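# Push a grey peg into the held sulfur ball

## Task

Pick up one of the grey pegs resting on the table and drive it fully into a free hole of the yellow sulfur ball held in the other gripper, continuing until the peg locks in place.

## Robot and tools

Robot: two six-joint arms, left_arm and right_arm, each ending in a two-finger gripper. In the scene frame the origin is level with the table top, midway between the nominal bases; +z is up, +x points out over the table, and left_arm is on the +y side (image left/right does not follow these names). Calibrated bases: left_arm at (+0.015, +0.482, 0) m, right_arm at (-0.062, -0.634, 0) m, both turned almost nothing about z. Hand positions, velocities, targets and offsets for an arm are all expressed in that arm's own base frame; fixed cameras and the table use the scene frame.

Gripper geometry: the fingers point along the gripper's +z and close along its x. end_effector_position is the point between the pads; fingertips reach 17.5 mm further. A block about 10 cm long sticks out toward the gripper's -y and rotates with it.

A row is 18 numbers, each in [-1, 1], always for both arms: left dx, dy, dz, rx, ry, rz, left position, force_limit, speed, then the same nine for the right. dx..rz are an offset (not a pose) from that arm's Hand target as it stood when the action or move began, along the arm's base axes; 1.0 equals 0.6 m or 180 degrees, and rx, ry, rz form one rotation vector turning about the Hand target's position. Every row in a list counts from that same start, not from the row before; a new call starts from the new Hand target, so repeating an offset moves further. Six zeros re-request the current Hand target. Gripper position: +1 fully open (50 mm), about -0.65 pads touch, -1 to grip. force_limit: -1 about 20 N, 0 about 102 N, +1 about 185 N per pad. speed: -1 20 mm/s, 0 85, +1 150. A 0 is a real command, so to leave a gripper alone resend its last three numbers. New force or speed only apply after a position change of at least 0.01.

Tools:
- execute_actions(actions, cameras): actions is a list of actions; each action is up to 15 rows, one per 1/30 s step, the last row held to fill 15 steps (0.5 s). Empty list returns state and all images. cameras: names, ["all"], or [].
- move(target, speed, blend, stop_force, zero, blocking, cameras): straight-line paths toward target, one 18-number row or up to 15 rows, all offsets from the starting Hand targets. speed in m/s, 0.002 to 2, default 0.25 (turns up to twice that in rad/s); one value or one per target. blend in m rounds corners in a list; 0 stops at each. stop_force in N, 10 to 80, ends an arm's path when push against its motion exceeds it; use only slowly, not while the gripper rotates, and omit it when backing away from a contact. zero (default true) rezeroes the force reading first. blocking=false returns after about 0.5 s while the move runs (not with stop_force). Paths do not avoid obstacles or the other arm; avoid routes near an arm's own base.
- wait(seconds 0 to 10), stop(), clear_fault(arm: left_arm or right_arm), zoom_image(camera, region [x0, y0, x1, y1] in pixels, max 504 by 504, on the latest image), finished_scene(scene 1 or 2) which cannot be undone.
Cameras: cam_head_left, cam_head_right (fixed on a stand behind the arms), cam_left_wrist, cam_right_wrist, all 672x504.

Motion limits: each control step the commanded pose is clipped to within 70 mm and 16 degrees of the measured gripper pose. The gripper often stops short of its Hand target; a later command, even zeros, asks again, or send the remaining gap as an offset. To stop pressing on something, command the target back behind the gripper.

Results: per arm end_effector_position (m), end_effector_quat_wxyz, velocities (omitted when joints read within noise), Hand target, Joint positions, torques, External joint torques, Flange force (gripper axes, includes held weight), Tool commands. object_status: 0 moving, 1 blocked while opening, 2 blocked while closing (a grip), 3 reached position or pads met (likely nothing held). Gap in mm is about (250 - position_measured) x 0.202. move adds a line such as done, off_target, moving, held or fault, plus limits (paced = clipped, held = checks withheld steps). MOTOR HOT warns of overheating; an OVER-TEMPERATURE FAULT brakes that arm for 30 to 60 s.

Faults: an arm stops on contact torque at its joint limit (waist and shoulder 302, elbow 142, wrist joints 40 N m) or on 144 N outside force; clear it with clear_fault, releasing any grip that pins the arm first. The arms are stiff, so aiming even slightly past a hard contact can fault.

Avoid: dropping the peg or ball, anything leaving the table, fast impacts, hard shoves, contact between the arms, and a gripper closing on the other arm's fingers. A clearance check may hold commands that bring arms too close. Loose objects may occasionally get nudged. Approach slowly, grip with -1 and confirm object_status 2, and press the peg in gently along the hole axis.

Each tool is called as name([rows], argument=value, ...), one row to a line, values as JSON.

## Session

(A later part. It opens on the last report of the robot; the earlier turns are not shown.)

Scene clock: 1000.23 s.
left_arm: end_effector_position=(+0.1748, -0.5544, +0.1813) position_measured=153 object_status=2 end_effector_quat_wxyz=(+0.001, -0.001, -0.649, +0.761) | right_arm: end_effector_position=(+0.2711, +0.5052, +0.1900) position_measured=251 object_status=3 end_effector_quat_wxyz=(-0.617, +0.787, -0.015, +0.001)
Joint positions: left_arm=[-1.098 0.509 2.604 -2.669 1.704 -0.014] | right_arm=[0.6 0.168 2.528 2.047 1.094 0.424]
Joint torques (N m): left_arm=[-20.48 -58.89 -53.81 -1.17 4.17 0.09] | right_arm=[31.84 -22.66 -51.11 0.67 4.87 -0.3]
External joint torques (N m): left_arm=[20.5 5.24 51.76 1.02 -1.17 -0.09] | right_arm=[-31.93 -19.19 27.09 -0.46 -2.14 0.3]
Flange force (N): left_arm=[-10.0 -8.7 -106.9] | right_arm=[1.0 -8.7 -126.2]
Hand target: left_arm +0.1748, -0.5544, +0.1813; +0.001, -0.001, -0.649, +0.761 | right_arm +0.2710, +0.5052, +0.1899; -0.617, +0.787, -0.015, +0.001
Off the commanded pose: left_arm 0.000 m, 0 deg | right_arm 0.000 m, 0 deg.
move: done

move([
  [0,0,0,0,0,0,-1,1,-1,0.0,0.0003,-0.0001,0,0,0,-1,-1,-0.8],
], speed=0.003)

wait(seconds=2)

move([
  [0,0,0,0,0,0,-1,1,-1,-0.0001,-0.006,0.0015,0,0,0,-1,-1,-0.8],
  [0,0,0,0,0,0,-1,1,-1,-0.001,-0.03,0.0075,0,0,0,-1,-1,-0.8],
], speed=0.03, cameras=["cam_right_wrist"])

zoom_image(camera="cam_right_wrist", region=[330, 200, 390, 270])

Scene clock: 1004.33 s.
left_arm: end_effector_position=(+0.1748, -0.5544, +0.1813) position_measured=153 object_status=2 end_effector_quat_wxyz=(+0.001, -0.001, -0.649, +0.761) | right_arm: end_effector_position=(+0.2709, +0.5053, +0.1898) position_measured=251 object_status=3 end_effector_quat_wxyz=(-0.617, +0.787, -0.015, +0.001)
Joint positions: left_arm=[-1.099 0.509 2.604 -2.669 1.704 -0.014] | right_arm=[0.6 0.169 2.528 2.047 1.094 0.423]
Joint torques (N m): left_arm=[-19.51 -59.62 -59.26 -2.28 4.41 0.06] | right_arm=[34.66 -22.19 -51.98 -0.35 5.47 -0.15]
External joint torques (N m): left_arm=[19.53 6.2 57.36 2.13 -1.42 -0.06] | right_arm=[-34.87 -19.01 28.02 0.55 -2.76 0.15]
Flange force (N): left_arm=[-5.0 -8.0 -115.5] | right_arm=[2.7 -5.7 -130.5]
Hand target: left_arm +0.1748, -0.5544, +0.1813; +0.001, -0.001, -0.649, +0.761 | right_arm +0.2710, +0.5053, +0.1899; -0.617, +0.787, -0.015, +0.001
Off the commanded pose: left_arm 0.000 m, 0 deg | right_arm 0.000 m, 0 deg.
move: done

Scene clock: 1006.33 s.
left_arm: end_effector_position=(+0.1748, -0.5544, +0.1813) position_measured=153 object_status=2 end_effector_quat_wxyz=(+0.001, -0.001, -0.649, +0.761) | right_arm: end_effector_position=(+0.2710, +0.5053, +0.1899) position_measured=251 object_status=3 end_effector_quat_wxyz=(-0.617, +0.787, -0.015, +0.001)
Joint positions: left_arm=[-1.099 0.509 2.604 -2.669 1.704 -0.014] | right_arm=[0.6 0.169 2.528 2.047 1.094 0.423]
Joint torques (N m): left_arm=[-21.2 -59.69 -59.93 -1.73 4.19 0.09] | right_arm=[33.95 -22.48 -53.39 0.29 5.32 -0.08]
External joint torques (N m): left_arm=[21.18 6.11 57.93 1.57 -1.19 -0.09] | right_arm=[-33.92 -19.24 29.51 -0.11 -2.59 0.08]
Flange force (N): left_arm=[-7.3 -8.3 -118.1] | right_arm=[0.2 -5.6 -131.8]
Hand target: left_arm +0.1748, -0.5544, +0.1813; +0.001, -0.001, -0.649, +0.761 | right_arm +0.2710, +0.5053, +0.1899; -0.617, +0.787, -0.015, +0.001
Tool commands: left_gripper/position=-1.0 left_gripper/force_limit=+1.0 left_gripper/speed=-1.0 right_gripper/position=-1.0 right_gripper/force_limit=-1.0 right_gripper/speed=-0.8
Off the commanded pose: left_arm 0.000 m, 0 deg | right_arm 0.000 m, 0 deg.
wait: 2.00 s; at rest by 0.17 s

Scene clock: 1007.73 s.
left_arm: end_effector_position=(+0.1748, -0.5545, +0.1813) position_measured=153 object_status=2 end_effector_quat_wxyz=(+0.001, -0.001, -0.649, +0.761) | right_arm: end_effector_position=(+0.2704, +0.4874, +0.1944) position_measured=251 object_status=3 end_effector_quat_wxyz=(-0.617, +0.787, -0.015, +0.001)
Joint positions: left_arm=[-1.099 0.509 2.604 -2.669 1.704 -0.014] | right_arm=[0.557 0.143 2.545 2 1.107 0.441]
Joint torques (N m): left_arm=[-1.81 -49.89 -0.6 -0.52 3.14 0.1] | right_arm=[0.34 -33.76 -24.58 0.33 3.14 0]
External joint torques (N m): left_arm=[1.8 -3.59 -1.39 0.37 -0.15 -0.1] | right_arm=[-0.3 -5.57 0.26 -0.04 -0.43 0]
Flange force (N): left_arm=[-7.4 -11.7 0.8] | right_arm=[-5.7 -13.1 -8.5]
Hand target: left_arm +0.1748, -0.5544, +0.1813; +0.001, -0.001, -0.649, +0.761 | right_arm +0.2704, +0.4873, +0.1944; -0.617, +0.787, -0.015, +0.001
Off the commanded pose: left_arm 0.000 m, 0 deg | right_arm 0.000 m, 0 deg.
move: done
camera_calibration:
cam_right_wrist: T_world_to_cam=[[0.999606, -0.0280424, 0.00101724, -0.24622], [-0.0143783, -0.542988, -0.839617, 0.454336], [0.0240972, 0.839272, -0.543178, -0.182154], [0, 0, 0, 1]] pos_world=[0.257045, 0.392671, 0.282777]
Images, in order (width x height): cam_right_wrist 672x504.

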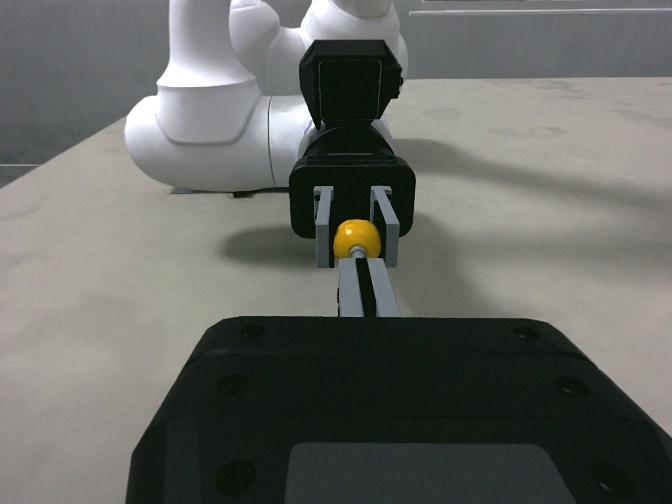

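Scaled by 7.200 from the camera's 672x504 image, which has a finer 960x720 frame.

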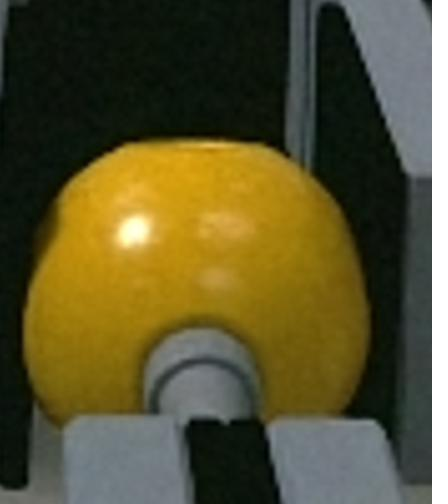

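move([
  [0,0,0,0.114,0,0,-1,1,-1,0.0,-0.1,0.08,0.0,0,0,-0.2,-0.5,-0.8],
  [0,0,0,0.114,0,0,-1,1,-1,-0.1,-0.15,0.1,-0.424,0,0.0095,-0.2,-0.5,-0.8],
], speed=0.2, cameras=["cam_left_wrist"])

move([
  [0,0,0,0,0,0,-1,1,-1,-0.0923,-0.034,-0.28,0.0,0,0,-0.2,-0.5,-0.8],
], speed=0.25, cameras=["cam_right_wrist"])

Scene clock: 1013.97 s.
left_arm: end_effector_position=(+0.1748, -0.5544, +0.1813) position_measured=153 object_status=2 end_effector_quat_wxyz=(-0.001, +0.000, +0.774, -0.633) | right_arm: end_effector_position=(+0.2104, +0.3973, +0.2544) position_measured=182 object_status=3 end_effector_quat_wxyz=(+0.001, +1.000, -0.001, +0.002)
Joint positions: left_arm=[-1.101 0.195 2.581 -2.603 1.051 -0.19] | right_arm=[1.01 -0.103 2.087 -0.004 1.158 2.584]
Joint torques (N m): left_arm=[-1.72 -34.47 -14.22 -2.12 3.12 0.15] | right_arm=[0.08 -24.76 -40.23 4.2 0.18 -0.31]
External joint torques (N m): left_arm=[1.76 -2.2 -2.05 0.28 -0.17 -0.15] | right_arm=[-0.1 -4.6 0.2 -0.2 -0.25 0.31]
Flange force (N): left_arm=[-6.6 -7.7 -3.4] | right_arm=[-4.1 6.9 -2.6]
Hand target: left_arm +0.1748, -0.5544, +0.1813; -0.001, +0.000, +0.774, -0.633 | right_arm +0.2104, +0.3973, +0.2544; +0.001, +1.000, -0.001, +0.002
Off the commanded pose: left_arm 0.000 m, 0 deg | right_arm 0.000 m, 0 deg.
move: done
camera_calibration:
cam_left_wrist: T_world_to_cam=[[-0.999915, 0.000770263, 0.0130113, 0.182859], [-0.0107693, 0.513507, -0.858018, 0.459993], [-0.00734228, -0.858085, -0.513455, -0.249605], [0, 0, 0, 1]] pos_world=[0.185965, -0.450533, 0.264142]
Images, in order (width x height): cam_left_wrist 672x504.

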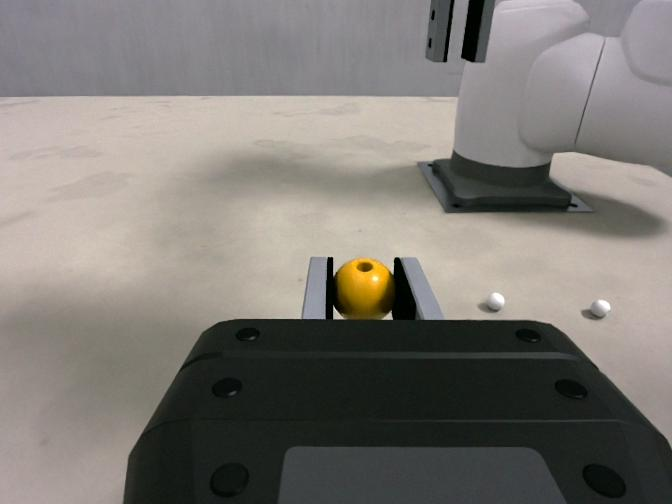

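Scene clock: 1015.23 s.
left_arm: end_effector_position=(+0.1748, -0.5544, +0.1813) position_measured=153 object_status=2 end_effector_quat_wxyz=(-0.001, +0.000, +0.774, -0.633) | right_arm: end_effector_position=(+0.1550, +0.3769, +0.0864) position_measured=182 object_status=3 end_effector_quat_wxyz=(+0.001, +1.000, -0.001, +0.002)
Joint positions: left_arm=[-1.101 0.195 2.581 -2.603 1.051 -0.19] | right_arm=[1.099 0.018 2.339 -0.006 0.785 2.675]
Joint torques (N m): left_arm=[-1.9 -34.16 -14.28 -2.14 3.06 0.1] | right_arm=[0.4 -27.25 -31.31 3.2 0.04 -0.14]
External joint torques (N m): left_arm=[1.95 -2.44 -1.89 0.32 -0.12 -0.1] | right_arm=[-0.52 -5.43 0.47 -0.12 -0.11 0.14]
Flange force (N): left_arm=[-6.9 -8.0 -4.3] | right_arm=[-2.7 9.2 -7.9]
Hand target: left_arm +0.1748, -0.5544, +0.1813; -0.001, +0.000, +0.774, -0.633 | right_arm +0.1550, +0.3769, +0.0864; +0.001, +1.000, -0.001, +0.002
Off the commanded pose: left_arm 0.000 m, 0 deg | right_arm 0.000 m, 0 deg.
move: done
camera_calibration:
cam_right_wrist: T_world_to_cam=[[0.999816, 0.0161037, 0.0103822, -0.151357], [0.0117908, -0.944221, 0.3291, 0.34826], [0.0151028, -0.328917, -0.944238, 0.331118], [0, 0, 0, 1]] pos_world=[0.142222, 0.440182, 0.199613]
Images, in order (width x height): cam_right_wrist 672x504.

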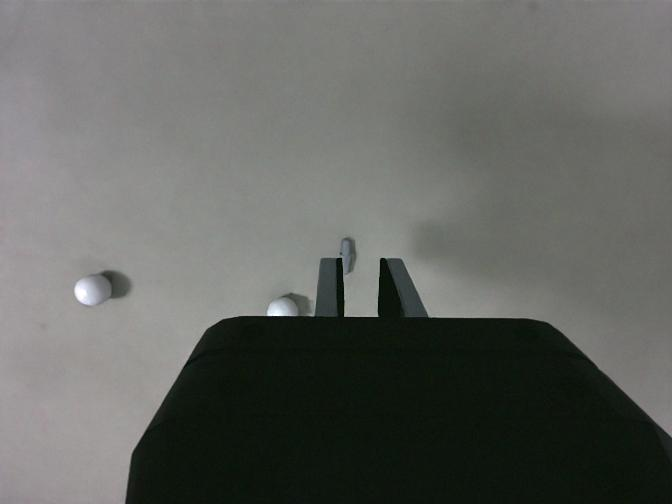

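zoom_image(camera="cam_right_wrist", region=[310, 220, 410, 320])

Scaled by 5.040 from the camera's 672x504 image, which has a finer 960x720 frame.

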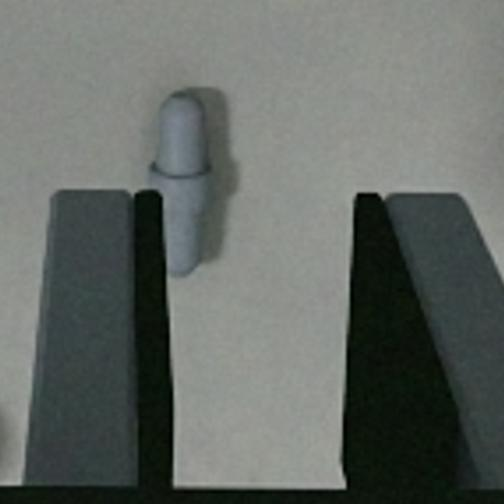

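move([
  [0,0,0,0,0,0,-1,1,-1,-0.0072,0.0022,-0.07,0,0,0,-0.2,-0.5,-0.8],
  [0,0,0,0,0,0,-1,1,-1,-0.0072,0.0022,-0.1117,0,0,0,-0.2,-0.5,-0.8],
  [0,0,0,0,0,0,-1,1,-1,-0.0072,0.0022,-0.1117,0,0,0,-1,0.0,-1],
  [0,0,0,0,0,0,-1,1,-1,0.09,0.05,0.25,0,0,0,-1,0.0,-1],
], speed=[0.08,0.04,0.04,0.2])

move([
  [0,0,0,0,0,0,-1,1,-1,0.11,0.0,0.05,0.482,0,0,-1,0.0,-1],
], speed=0.6)

Scene clock: 1020.43 s.
left_arm: end_effector_position=(+0.1748, -0.5544, +0.1813) position_measured=153 object_status=2 end_effector_quat_wxyz=(-0.001, +0.000, +0.774, -0.633) | right_arm: end_effector_position=(+0.2090, +0.4069, +0.2363) position_measured=237 object_status=2 end_effector_quat_wxyz=(+0.001, +1.000, -0.001, +0.002)
Joint positions: left_arm=[-1.101 0.195 2.581 -2.603 1.051 -0.19] | right_arm=[1.023 -0.075 2.098 -0.004 1.119 2.598]
Joint torques (N m): left_arm=[-1.74 -34.15 -14.25 -2.17 3.1 0.07] | right_arm=[0.7 -26.23 -38.56 4.16 0.24 -0.19]
External joint torques (N m): left_arm=[1.7 -2.42 -1.83 0.36 -0.16 -0.07] | right_arm=[-0.58 -5.06 -0.69 -0.22 -0.31 0.19]
Flange force (N): left_arm=[-6.2 -8.0 -4.0] | right_arm=[-2.6 7.1 -4.3]
Hand target: left_arm +0.1748, -0.5544, +0.1813; -0.001, +0.000, +0.774, -0.633 | right_arm +0.2090, +0.4069, +0.2364; +0.001, +1.000, -0.001, +0.002
Off the commanded pose: left_arm 0.000 m, 0 deg | right_arm 0.000 m, 0 deg.
move: done

Scene clock: 1022.67 s.
left_arm: end_effector_position=(+0.1748, -0.5544, +0.1813) position_measured=153 object_status=2 end_effector_quat_wxyz=(-0.001, +0.000, +0.774, -0.633) | right_arm: end_effector_position=(+0.2749, +0.4069, +0.2664) position_measured=237 object_status=2 end_effector_quat_wxyz=(+0.686, -0.728, +0.002, -0.001)
Joint positions: left_arm=[-1.101 0.195 2.581 -2.603 1.051 -0.19] | right_arm=[0.287 0.039 2.595 1.798 1.379 0.495]
Joint torques (N m): left_arm=[-1.91 -34.04 -14.32 -2.12 3.09 0.14] | right_arm=[0.62 -24 -27.32 1.18 3.1 0.01]
External joint torques (N m): left_arm=[1.98 -2.69 -1.8 0.3 -0.15 -0.13] | right_arm=[-0.53 -6.05 1.63 -0.24 -0.42 0]
Flange force (N): left_arm=[-6.7 -8.7 -4.8] | right_arm=[-10.4 -15.3 -7.4]
Hand target: left_arm +0.1748, -0.5544, +0.1813; -0.001, +0.000, +0.774, -0.633 | right_arm +0.2750, +0.4069, +0.2664; +0.686, -0.728, +0.002, -0.001
Off the commanded pose: left_arm 0.000 m, 0 deg | right_arm 0.000 m, 0 deg.
move: done; limits=paced

move([
  [0,0,0,0,0,0,-1,1,-1,-0.0043,0.19,-0.02,0,0,0,-1,0,-1],
  [0,0,0,0,0,0,-1,1,-1,-0.0043,0.2065,-0.0687,0,0,0,-1,0,-1],
], speed=0.12, cameras=["cam_left_wrist"])

zoom_image(camera="cam_left_wrist", region=[320, 190, 420, 290])

Scene clock: 1025.10 s.
left_arm: end_effector_position=(+0.1748, -0.5544, +0.1813) position_measured=153 object_status=2 end_effector_quat_wxyz=(-0.001, +0.000, +0.774, -0.633) | right_arm: end_effector_position=(+0.2724, +0.5308, +0.2252) position_measured=237 object_status=2 end_effector_quat_wxyz=(+0.686, -0.728, +0.002, -0.001)
Joint positions: left_arm=[-1.101 0.195 2.581 -2.603 1.051 -0.19] | right_arm=[0.631 0.23 2.507 2.145 1.28 0.338]
Joint torques (N m): left_arm=[-1.68 -33.87 -14.15 -2.15 3.08 0.07] | right_arm=[0.67 -40.92 -22.92 0.35 3.4 -0.32]
External joint torques (N m): left_arm=[1.65 -2.56 -1.94 0.34 -0.15 -0.07] | right_arm=[-0.6 -5.37 0.67 -0.33 -0.54 0.33]
Flange force (N): left_arm=[-6.0 -8.4 -4.0] | right_arm=[-3.5 -14.7 -7.0]
Hand target: left_arm +0.1748, -0.5544, +0.1813; -0.001, +0.000, +0.774, -0.633 | right_arm +0.2724, +0.5308, +0.2252; +0.686, -0.728, +0.002, -0.001
Off the commanded pose: left_arm 0.000 m, 0 deg | right_arm 0.000 m, 0 deg.
move: done
camera_calibration:
cam_left_wrist: T_world_to_cam=[[-0.999915, 0.000632992, 0.0130452, 0.182788], [-0.0108689, 0.513505, -0.858018, 0.460011], [-0.0072419, -0.858086, -0.513454, -0.249624], [0, 0, 0, 1]] pos_world=[0.185965, -0.450533, 0.264142]
Images, in order (width x height): cam_left_wrist 672x504.

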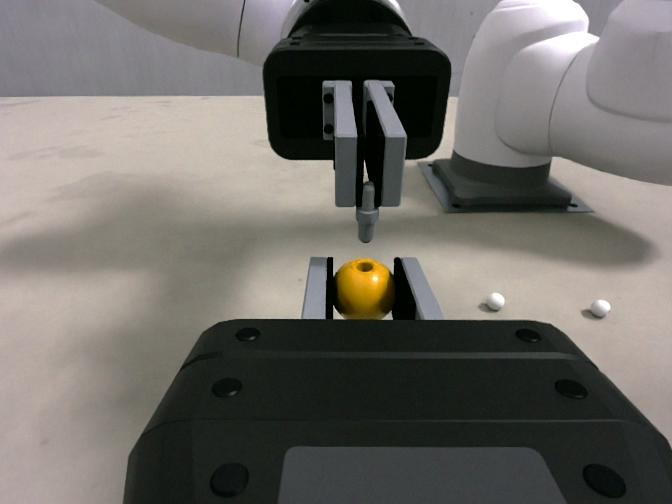

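Scaled by 5.040 from the camera's 672x504 image, which has a finer 960x720 frame.

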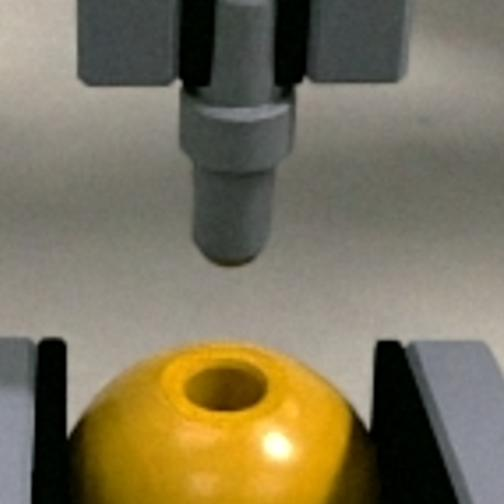

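move([
  [0,0,0,0,0,0,-1,1,-1,0.0,-0.0021,-0.036,0,0,0,-1,0,-1],
], speed=0.012, stop_force=12, cameras=["cam_left_wrist"])

zoom_image(camera="cam_left_wrist", region=[330, 220, 400, 290])

Scene clock: 1027.90 s.
left_arm: end_effector_position=(+0.1748, -0.5544, +0.1813) position_measured=153 object_status=2 end_effector_quat_wxyz=(-0.001, +0.000, +0.774, -0.633) | right_arm: end_effector_position=(+0.2725, +0.5298, +0.2062) position_measured=237 object_status=2 end_effector_quat_wxyz=(+0.686, -0.727, +0.002, -0.001)
Joint positions: left_arm=[-1.101 0.195 2.581 -2.603 1.051 -0.19] | right_arm=[0.628 0.278 2.516 2.156 1.312 0.29]
Joint torques (N m): left_arm=[-4.36 -43.78 -23.61 -2.22 8.75 0.11] | right_arm=[-0.28 -33.97 -17.4 -0.24 -2.17 -0.15]
External joint torques (N m): left_arm=[4.4 7.17 7.39 0.39 -5.8 -0.11] | right_arm=[0.15 -14.71 -2.59 0.28 5.07 0.15]
Flange force (N): left_arm=[-9.7 7.9 -5.4] | right_arm=[-7.0 -30.3 -11.8]
Hand target: left_arm +0.1748, -0.5544, +0.1813; -0.001, +0.000, +0.774, -0.633 | right_arm +0.2724, +0.5298, +0.2062; +0.686, -0.727, +0.002, -0.001 (not the last commanded pose)
Off the commanded pose: left_arm 0.000 m, 0 deg | right_arm 0.003 m, 0 deg.
move: contact (right_arm)
camera_calibration:
cam_left_wrist: T_world_to_cam=[[-0.999916, 0.000683842, 0.0129596, 0.182834], [-0.0107687, 0.513579, -0.857975, 0.460014], [-0.00724247, -0.858042, -0.513529, -0.249584], [0, 0, 0, 1]] pos_world=[0.185965, -0.450533, 0.264142]
Images, in order (width x height): cam_left_wrist 672x504.

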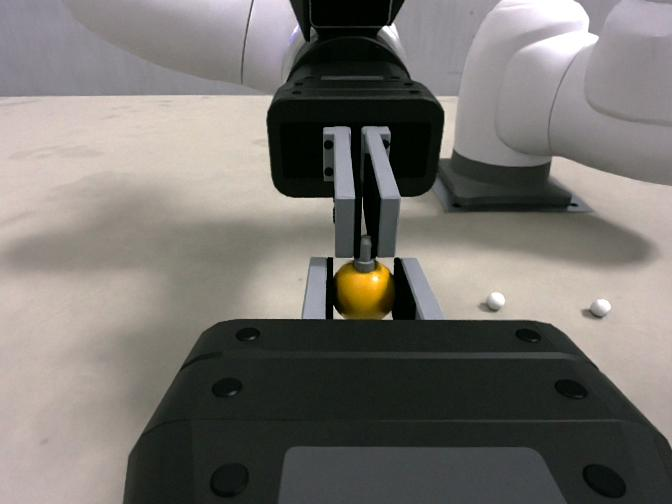

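Scaled by 7.200 from the camera's 672x504 image, which has a finer 960x720 frame.

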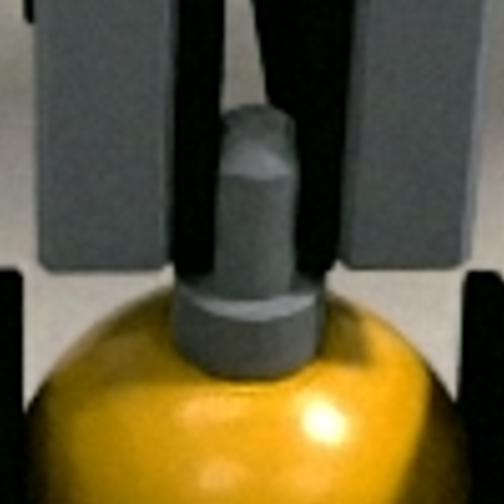

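move([
  [0,0,0,0,0,0,-1,1,-1,0.0,0.0001,0.0011,0,0,0,-1,0,-1],
  [0,0,0,0,0,0,-1,1,-1,0.0,0.0001,0.0011,0,0,0,-0.3,0,-0.8],
  [0,0,0,0,0,0,-1,1,-1,0.0,-0.001,0.07,0,0,0,-0.3,0,-0.8],
  [0,0,0,0,0,0,-1,1,-1,0.0,0.012,0.05,0,0,0,-1,-1,-0.5],
], speed=[0.01,0.05,0.08,0.08])

move([
  [0,0,0,0,0,0,-1,1,-1,0.0,-0.001,-0.024,0,0,0,-1,-1,-0.5],
  [0,0,0,0,0,0,-1,1,-1,0.0,-0.0015,-0.035,0,0,0,-1,-1,-0.5],
], speed=[0.05,0.01], stop_force=12, cameras=["cam_left_wrist"])

zoom_image(camera="cam_left_wrist", region=[330, 210, 400, 290])

Scene clock: 1031.50 s.
left_arm: end_effector_position=(+0.1748, -0.5545, +0.1813) position_measured=153 object_status=2 end_effector_quat_wxyz=(-0.001, +0.000, +0.774, -0.633) | right_arm: end_effector_position=(+0.2724, +0.5370, +0.2362) position_measured=250 object_status=3 end_effector_quat_wxyz=(+0.686, -0.727, +0.002, -0.001)
Joint positions: left_arm=[-1.101 0.195 2.581 -2.603 1.051 -0.19] | right_arm=[0.644 0.208 2.495 2.149 1.257 0.366]
Joint torques (N m): left_arm=[-1.76 -34.13 -14.34 -2.17 3.07 0.07] | right_arm=[0.04 -40.57 -24.29 0.23 3.19 -0.09]
External joint torques (N m): left_arm=[1.78 -2.46 -1.86 0.34 -0.13 -0.07] | right_arm=[0.04 -5.01 0.66 -0.22 -0.35 0.09]
Flange force (N): left_arm=[-6.4 -8.0 -4.1] | right_arm=[-4.8 -12.5 -5.4]
Hand target: left_arm +0.1748, -0.5544, +0.1813; -0.001, +0.000, +0.774, -0.633 | right_arm +0.2724, +0.5370, +0.2362; +0.686, -0.727, +0.002, -0.001
Off the commanded pose: left_arm 0.000 m, 0 deg | right_arm 0.000 m, 0 deg.
move: done

Scene clock: 1033.20 s.
left_arm: end_effector_position=(+0.1748, -0.5544, +0.1813) position_measured=153 object_status=2 end_effector_quat_wxyz=(-0.001, +0.000, +0.774, -0.633) | right_arm: end_effector_position=(+0.2724, +0.5361, +0.2152) position_measured=250 object_status=3 end_effector_quat_wxyz=(+0.686, -0.727, +0.002, -0.001)
Joint positions: left_arm=[-1.101 0.195 2.581 -2.603 1.051 -0.19] | right_arm=[0.642 0.259 2.505 2.163 1.292 0.313]
Joint torques (N m): left_arm=[-1.69 -34.21 -14.17 -2.13 3.05 0.06] | right_arm=[-0.1 -43.29 -21.81 0.18 3.25 -0.14]
External joint torques (N m): left_arm=[1.79 -2.52 -1.96 0.31 -0.11 -0.06] | right_arm=[0.06 -4.88 0.54 -0.17 -0.36 0.14]
Flange force (N): left_arm=[-6.4 -8.2 -4.0] | right_arm=[-4.1 -12.9 -4.6]
Hand target: left_arm +0.1748, -0.5544, +0.1813; -0.001, +0.000, +0.774, -0.633 | right_arm +0.2724, +0.5361, +0.2152; +0.686, -0.727, +0.002, -0.001
Off the commanded pose: left_arm 0.000 m, 0 deg | right_arm 0.000 m, 0 deg.
move: done
camera_calibration:
cam_left_wrist: T_world_to_cam=[[-0.999915, 0.000632992, 0.0130452, 0.182788], [-0.0108689, 0.513505, -0.858018, 0.460011], [-0.0072419, -0.858086, -0.513454, -0.249624], [0, 0, 0, 1]] pos_world=[0.185965, -0.450533, 0.264142]
Images, in order (width x height): cam_left_wrist 672x504.

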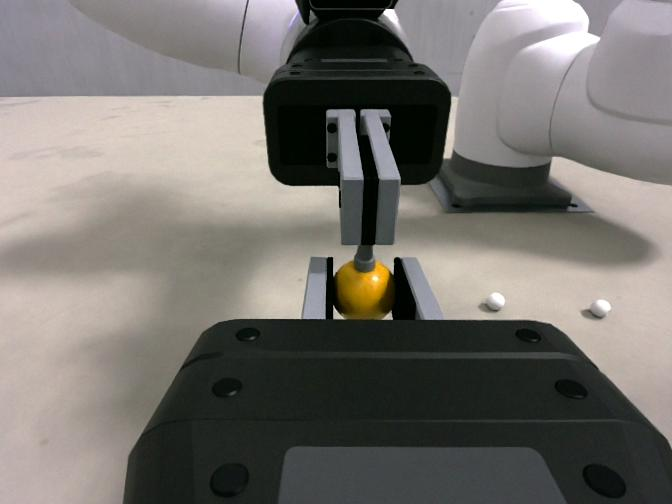

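Scaled by 6.300 from the camera's 672x504 image, which has a finer 960x720 frame.

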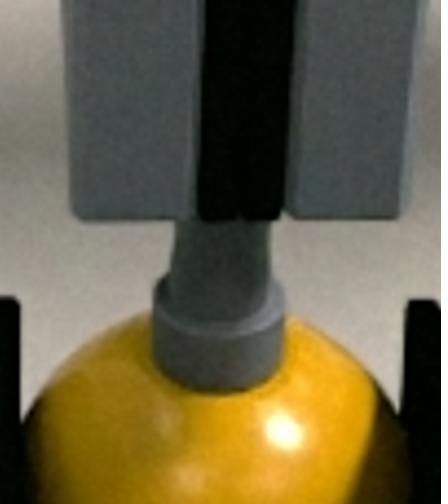

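move([
  [0,0,0,0,0,0,-1,1,-1,0.0,-0.0004,-0.0055,0,0,0,-1,-1,-0.5],
], speed=0.008)

move([
  [0,0,0,0,0,0,-1,1,-1,0.0,-0.0003,-0.004,0,0,0,-1,-1,-0.5],
], speed=0.008)

move([
  [0,0,0,0,0,0,-1,1,-1,0.0,-0.0002,-0.0025,0,0,0,-1,-1,-0.5],
], speed=0.008)

Scene clock: 1034.30 s.
left_arm: end_effector_position=(+0.1748, -0.5544, +0.1811) position_measured=153 object_status=2 end_effector_quat_wxyz=(-0.001, +0.000, +0.774, -0.633) | right_arm: end_effector_position=(+0.2725, +0.5358, +0.2121) position_measured=250 object_status=3 end_effector_quat_wxyz=(+0.686, -0.727, +0.002, -0.001)
Joint positions: left_arm=[-1.101 0.195 2.581 -2.603 1.051 -0.19] | right_arm=[0.642 0.267 2.507 2.165 1.297 0.304]
Joint torques (N m): left_arm=[-2.42 -50.85 -26.18 -3.2 12.12 0.1] | right_arm=[-1.35 -27.24 -10.32 -2.03 -5.68 -0.31]
External joint torques (N m): left_arm=[2.47 14.28 9.98 1.37 -9.18 -0.09] | right_arm=[1.33 -21.43 -10.62 2.03 8.58 0.31]
Flange force (N): left_arm=[-8.5 17.3 3.2] | right_arm=[-5.8 -43.5 -5.1]
Hand target: left_arm +0.1748, -0.5544, +0.1813; -0.001, +0.000, +0.774, -0.633 | right_arm +0.2724, +0.5358, +0.2119; +0.686, -0.727, +0.002, -0.001
Off the commanded pose: left_arm 0.000 m, 0 deg | right_arm 0.000 m, 0 deg.
move: done

Scene clock: 1035.00 s.
left_arm: end_effector_position=(+0.1748, -0.5544, +0.1811) position_measured=153 object_status=2 end_effector_quat_wxyz=(-0.001, +0.000, +0.774, -0.633) | right_arm: end_effector_position=(+0.2725, +0.5357, +0.2097) position_measured=250 object_status=3 end_effector_quat_wxyz=(+0.686, -0.727, +0.002, -0.001)
Joint positions: left_arm=[-1.101 0.195 2.581 -2.603 1.051 -0.19] | right_arm=[0.641 0.273 2.508 2.166 1.301 0.298]
Joint torques (N m): left_arm=[-2.84 -80.3 -47.03 -4.86 27.89 0.18] | right_arm=[-2.97 1.24 8.56 -5.54 -21.57 -0.25]
External joint torques (N m): left_arm=[2.84 43.65 30.89 3.05 -24.95 -0.18] | right_arm=[2.95 -50.38 -29.17 5.54 24.47 0.25]
Flange force (N): left_arm=[-9.4 62.0 17.2] | right_arm=[-8.6 -95.6 -8.7]
Hand target: left_arm +0.1748, -0.5544, +0.1813; -0.001, +0.000, +0.774, -0.633 | right_arm +0.2724, +0.5356, +0.2095; +0.686, -0.727, +0.002, -0.001
Off the commanded pose: left_arm 0.000 m, 0 deg | right_arm 0.000 m, 0 deg.
move: done

Scene clock: 1035.70 s.
left_arm: end_effector_position=(+0.1748, -0.5544, +0.1811) position_measured=153 object_status=2 end_effector_quat_wxyz=(-0.001, +0.000, +0.774, -0.633) | right_arm: end_effector_position=(+0.2724, +0.5355, +0.2081) position_measured=250 object_status=3 end_effector_quat_wxyz=(+0.686, -0.727, +0.002, -0.001)
Joint positions: left_arm=[-1.101 0.195 2.581 -2.603 1.051 -0.19] | right_arm=[0.641 0.277 2.508 2.167 1.304 0.295]
Joint torques (N m): left_arm=[-4.04 -100.28 -61.41 -6.02 39.07 0.29] | right_arm=[-5.53 21.38 21.82 -7.91 -32.66 -0.17]
External joint torques (N m): left_arm=[4.03 63.69 45.18 4.19 -36.12 -0.29] | right_arm=[5.48 -70.59 -42.23 7.92 35.57 0.17]
Flange force (N): left_arm=[-12.6 91.4 25.4] | right_arm=[-12.5 -132.2 -7.8]
Hand target: left_arm +0.1748, -0.5544, +0.1813; -0.001, +0.000, +0.774, -0.633 | right_arm +0.2724, +0.5355, +0.2080; +0.686, -0.727, +0.002, -0.001
Off the commanded pose: left_arm 0.000 m, 0 deg | right_arm 0.000 m, 0 deg.
move: done

move([
  [0,0,0,0,0,0,-1,1,-1,-0.0015,0.0015,0.0004,0,0,0,-1,-1,-0.5],
  [0,0,0,0,0,0,-1,1,-1,0.001,0.0015,0.0004,0,0,0,-1,-1,-0.5],
  [0,0,0,0,0,0,-1,1,-1,0.001,0.0005,0.0004,0,0,0,-1,-1,-0.5],
  [0,0,0,0,0,0,-1,1,-1,-0.0015,0.0005,0.0004,0,0,0,-1,-1,-0.5],
  [0,0,0,0,0,0,-1,1,-1,-0.0015,-0.0005,0.0004,0,0,0,-1,-1,-0.5],
  [0,0,0,0,0,0,-1,1,-1,0.001,-0.0005,0.0004,0,0,0,-1,-1,-0.5],
  [0,0,0,0,0,0,-1,1,-1,0.001,-0.0015,0.0004,0,0,0,-1,-1,-0.5],
  [0,0,0,0,0,0,-1,1,-1,-0.0015,-0.0015,0.0004,0,0,0,-1,-1,-0.5],
  [0,0,0,0,0,0,-1,1,-1,-0.0004,0,0.0002,0,0,0,-1,-1,-0.5],
], speed=0.006, blend=0.0001)

wait(seconds=2)

move([
  [0,0,0,0,0,0,-1,1,-1,0.0,0.0005,0.0098,0,0,0,-1,-1,-0.5],
  [0,0,0,0,0,0,-1,1,-1,0.0,0.0008,0.03,0,0,0,-1,-1,-0.5],
  [0,0,0,0,0,0,-1,1,-1,0.0,-0.05,0.1,0,0,0,-1,-1,-0.5],
], speed=[0.015,0.03,0.1], cameras=["cam_left_wrist","cam_right_wrist"])

zoom_image(camera="cam_left_wrist", region=[330, 210, 400, 290])

Scene clock: 1038.67 s.
left_arm: end_effector_position=(+0.1748, -0.5545, +0.1813) position_measured=153 object_status=2 end_effector_quat_wxyz=(-0.001, +0.000, +0.774, -0.633) | right_arm: end_effector_position=(+0.2721, +0.5355, +0.2082) position_measured=250 object_status=3 end_effector_quat_wxyz=(+0.686, -0.727, +0.002, -0.001)
Joint positions: left_arm=[-1.101 0.195 2.581 -2.603 1.051 -0.19] | right_arm=[0.641 0.276 2.509 2.167 1.304 0.294]
Joint torques (N m): left_arm=[-1.53 -100.51 -62.94 -7.15 39 0.18] | right_arm=[-2.84 21.67 24.53 -9.16 -32.37 -0.22]
External joint torques (N m): left_arm=[1.5 63.83 46.8 5.34 -36.06 -0.18] | right_arm=[2.96 -71.22 -44.97 9.15 35.29 0.22]
Flange force (N): left_arm=[-7.6 91.9 25.2] | right_arm=[-7.4 -134.6 -7.9]
Hand target: left_arm +0.1748, -0.5544, +0.1813; -0.001, +0.000, +0.774, -0.633 | right_arm +0.2722, +0.5355, +0.2082; +0.686, -0.727, +0.002, -0.001
Off the commanded pose: left_arm 0.000 m, 0 deg | right_arm 0.000 m, 0 deg.
move: done

Scene clock: 1040.67 s.
left_arm: end_effector_position=(+0.1748, -0.5544, +0.1813) position_measured=153 object_status=2 end_effector_quat_wxyz=(-0.001, +0.000, +0.774, -0.633) | right_arm: end_effector_position=(+0.2722, +0.5355, +0.2082) position_measured=250 object_status=3 end_effector_quat_wxyz=(+0.686, -0.727, +0.002, -0.001)
Joint positions: left_arm=[-1.101 0.195 2.581 -2.603 1.051 -0.19] | right_arm=[0.641 0.276 2.509 2.167 1.304 0.295]
Joint torques (N m): left_arm=[-2.01 -101.23 -62.88 -6.94 39.28 0.2] | right_arm=[-3.65 22.56 23.71 -8.96 -32.75 -0.16]
External joint torques (N m): left_arm=[1.96 64.62 46.77 5.13 -36.34 -0.19] | right_arm=[3.5 -71.92 -44.11 8.99 35.66 0.16]
Flange force (N): left_arm=[-8.7 93.3 26.1] | right_arm=[-9.7 -135.3 -8.9]
Hand target: left_arm +0.1748, -0.5544, +0.1813; -0.001, +0.000, +0.774, -0.633 | right_arm +0.2722, +0.5355, +0.2082; +0.686, -0.727, +0.002, -0.001
Tool commands: left_gripper/position=-1.0 left_gripper/force_limit=+1.0 left_gripper/speed=-1.0 right_gripper/position=-1.0 right_gripper/force_limit=-1.0 right_gripper/speed=-0.5
Off the commanded pose: left_arm 0.000 m, 0 deg | right_arm 0.000 m, 0 deg.
wait: 2.00 s; at rest by 0.17 s

Scene clock: 1042.80 s.
left_arm: end_effector_position=(+0.1748, -0.5544, +0.1813) position_measured=153 object_status=2 end_effector_quat_wxyz=(-0.001, +0.000, +0.774, -0.633) | right_arm: end_effector_position=(+0.2722, +0.5055, +0.2681) position_measured=250 object_status=3 end_effector_quat_wxyz=(+0.686, -0.727, +0.002, -0.001)
Joint positions: left_arm=[-1.101 0.195 2.581 -2.603 1.051 -0.19] | right_arm=[0.572 0.105 2.513 2.055 1.243 0.461]
Joint torques (N m): left_arm=[-1.94 -34.33 -14.45 -2.09 3.1 0.07] | right_arm=[1.48 -32.66 -27.61 0.54 3.08 -0.13]
External joint torques (N m): left_arm=[1.97 -2.36 -1.68 0.27 -0.16 -0.07] | right_arm=[-1.48 -5.02 0.81 -0.28 -0.36 0.14]
Flange force (N): left_arm=[-6.6 -7.6 -4.4] | right_arm=[-3.8 -12.0 -9.8]
Hand target: left_arm +0.1748, -0.5544, +0.1813; -0.001, +0.000, +0.774, -0.633 | right_arm +0.2722, +0.5055, +0.2682; +0.686, -0.727, +0.002, -0.001
Off the commanded pose: left_arm 0.000 m, 0 deg | right_arm 0.000 m, 0 deg.
move: done
camera_calibration:
cam_left_wrist: T_world_to_cam=[[-0.999915, 0.000632992, 0.0130452, 0.182788], [-0.0108689, 0.513505, -0.858018, 0.460011], [-0.0072419, -0.858086, -0.513454, -0.249624], [0, 0, 0, 1]] pos_world=[0.185965, -0.450533, 0.264142]
cam_right_wrist: T_world_to_cam=[[0.999816, -0.00946037, 0.0166621, -0.261253], [0.0117909, -0.381675, -0.924221, 0.460121], [0.015103, 0.924248, -0.381493, -0.24118], [0, 0, 0, 1]] pos_world=[0.259422, 0.396055, 0.337598]
Images, in order (width x height): cam_left_wrist 672x504, cam_right_wrist 672x504.

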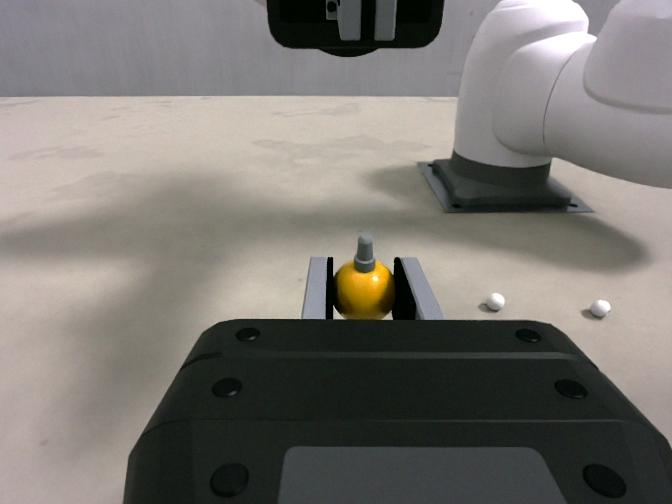

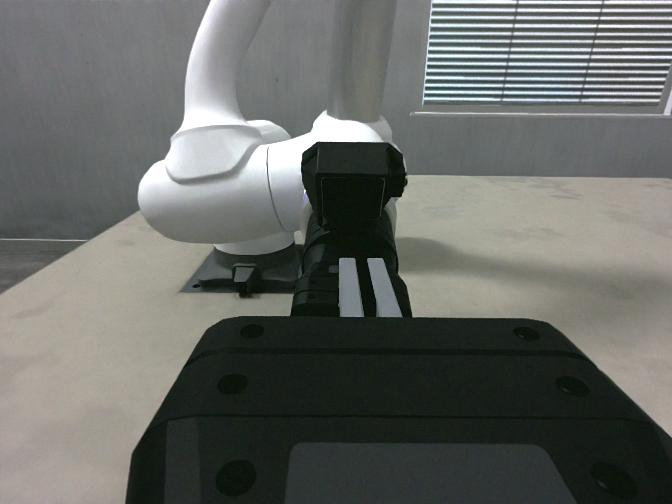

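Scaled by 6.300 from the camera's 672x504 image, which has a finer 960x720 frame.

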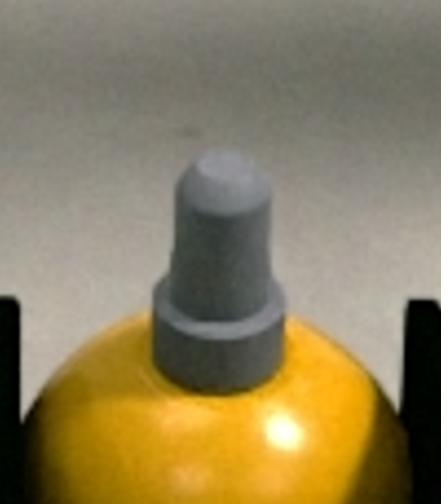

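move([
  [0,0,0,0,0,0,-1,1,-1,0.0,-0.09,-0.1,0.02,0,0,-1,-1,-0.5],
  [0,0,0,0,0,0,-1,1,-1,0.0,-0.07,-0.19,0.037,0,0,-1,-1,-0.5],
], speed=0.15, cameras=["cam_right_wrist"])

zoom_image(camera="cam_right_wrist", region=[320, 110, 400, 200])

Scene clock: 1044.80 s.
left_arm: end_effector_position=(+0.1748, -0.5544, +0.1813) position_measured=153 object_status=2 end_effector_quat_wxyz=(-0.001, +0.000, +0.774, -0.633) | right_arm: end_effector_position=(+0.2722, +0.4635, +0.1542) position_measured=250 object_status=3 end_effector_quat_wxyz=(+0.727, -0.686, +0.002, -0.001)
Joint positions: left_arm=[-1.101 0.195 2.581 -2.603 1.051 -0.19] | right_arm=[0.462 0.502 2.601 2.038 1.611 0.036]
Joint torques (N m): left_arm=[-1.79 -33.89 -14.34 -2.08 3.13 0.08] | right_arm=[0.18 -51.13 -8.17 0.34 3.24 -0.15]
External joint torques (N m): left_arm=[1.75 -2.71 -1.74 0.27 -0.19 -0.08] | right_arm=[-0.19 -6.57 1.28 -0.31 -0.21 0.15]
Flange force (N): left_arm=[-5.8 -8.7 -4.5] | right_arm=[-1.6 -21.5 -1.7]
Hand target: left_arm +0.1748, -0.5544, +0.1813; -0.001, +0.000, +0.774, -0.633 | right_arm +0.2722, +0.4635, +0.1542; +0.727, -0.686, +0.002, -0.001
Off the commanded pose: left_arm 0.000 m, 0 deg | right_arm 0.000 m, 0 deg.
move: done
camera_calibration:
cam_right_wrist: T_world_to_cam=[[0.999815, -0.0113026, 0.0155484, -0.258728], [0.0118912, -0.271852, -0.962265, 0.293814], [0.015103, 0.962273, -0.271668, -0.280426], [0, 0, 0, 1]] pos_world=[0.259422, 0.346796, 0.210567]
Images, in order (width x height): cam_right_wrist 672x504.

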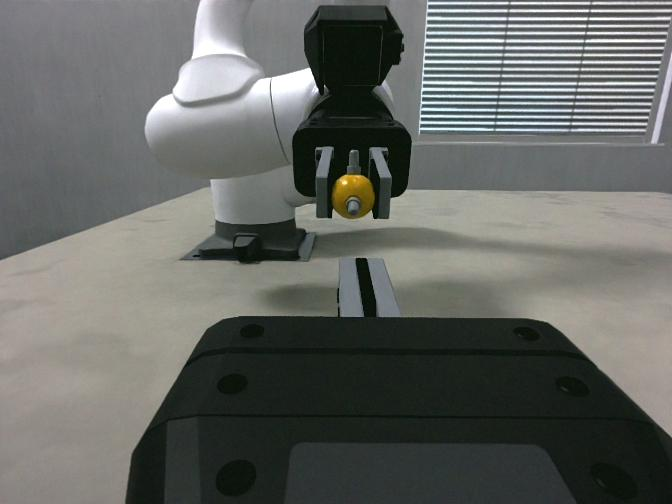

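Scaled by 5.600 from the camera's 672x504 image, which has a finer 960x720 frame.

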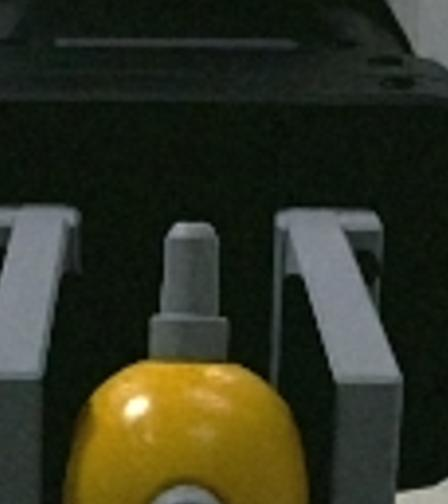

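zoom_image(camera="cam_right_wrist", region=[325, 145, 380, 225])

Scaled by 6.300 from the camera's 672x504 image, which has a finer 960x720 frame.

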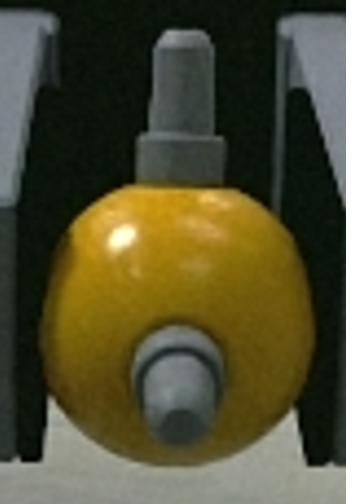

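finished_scene(scene=1)

The scene is finished: the task was done.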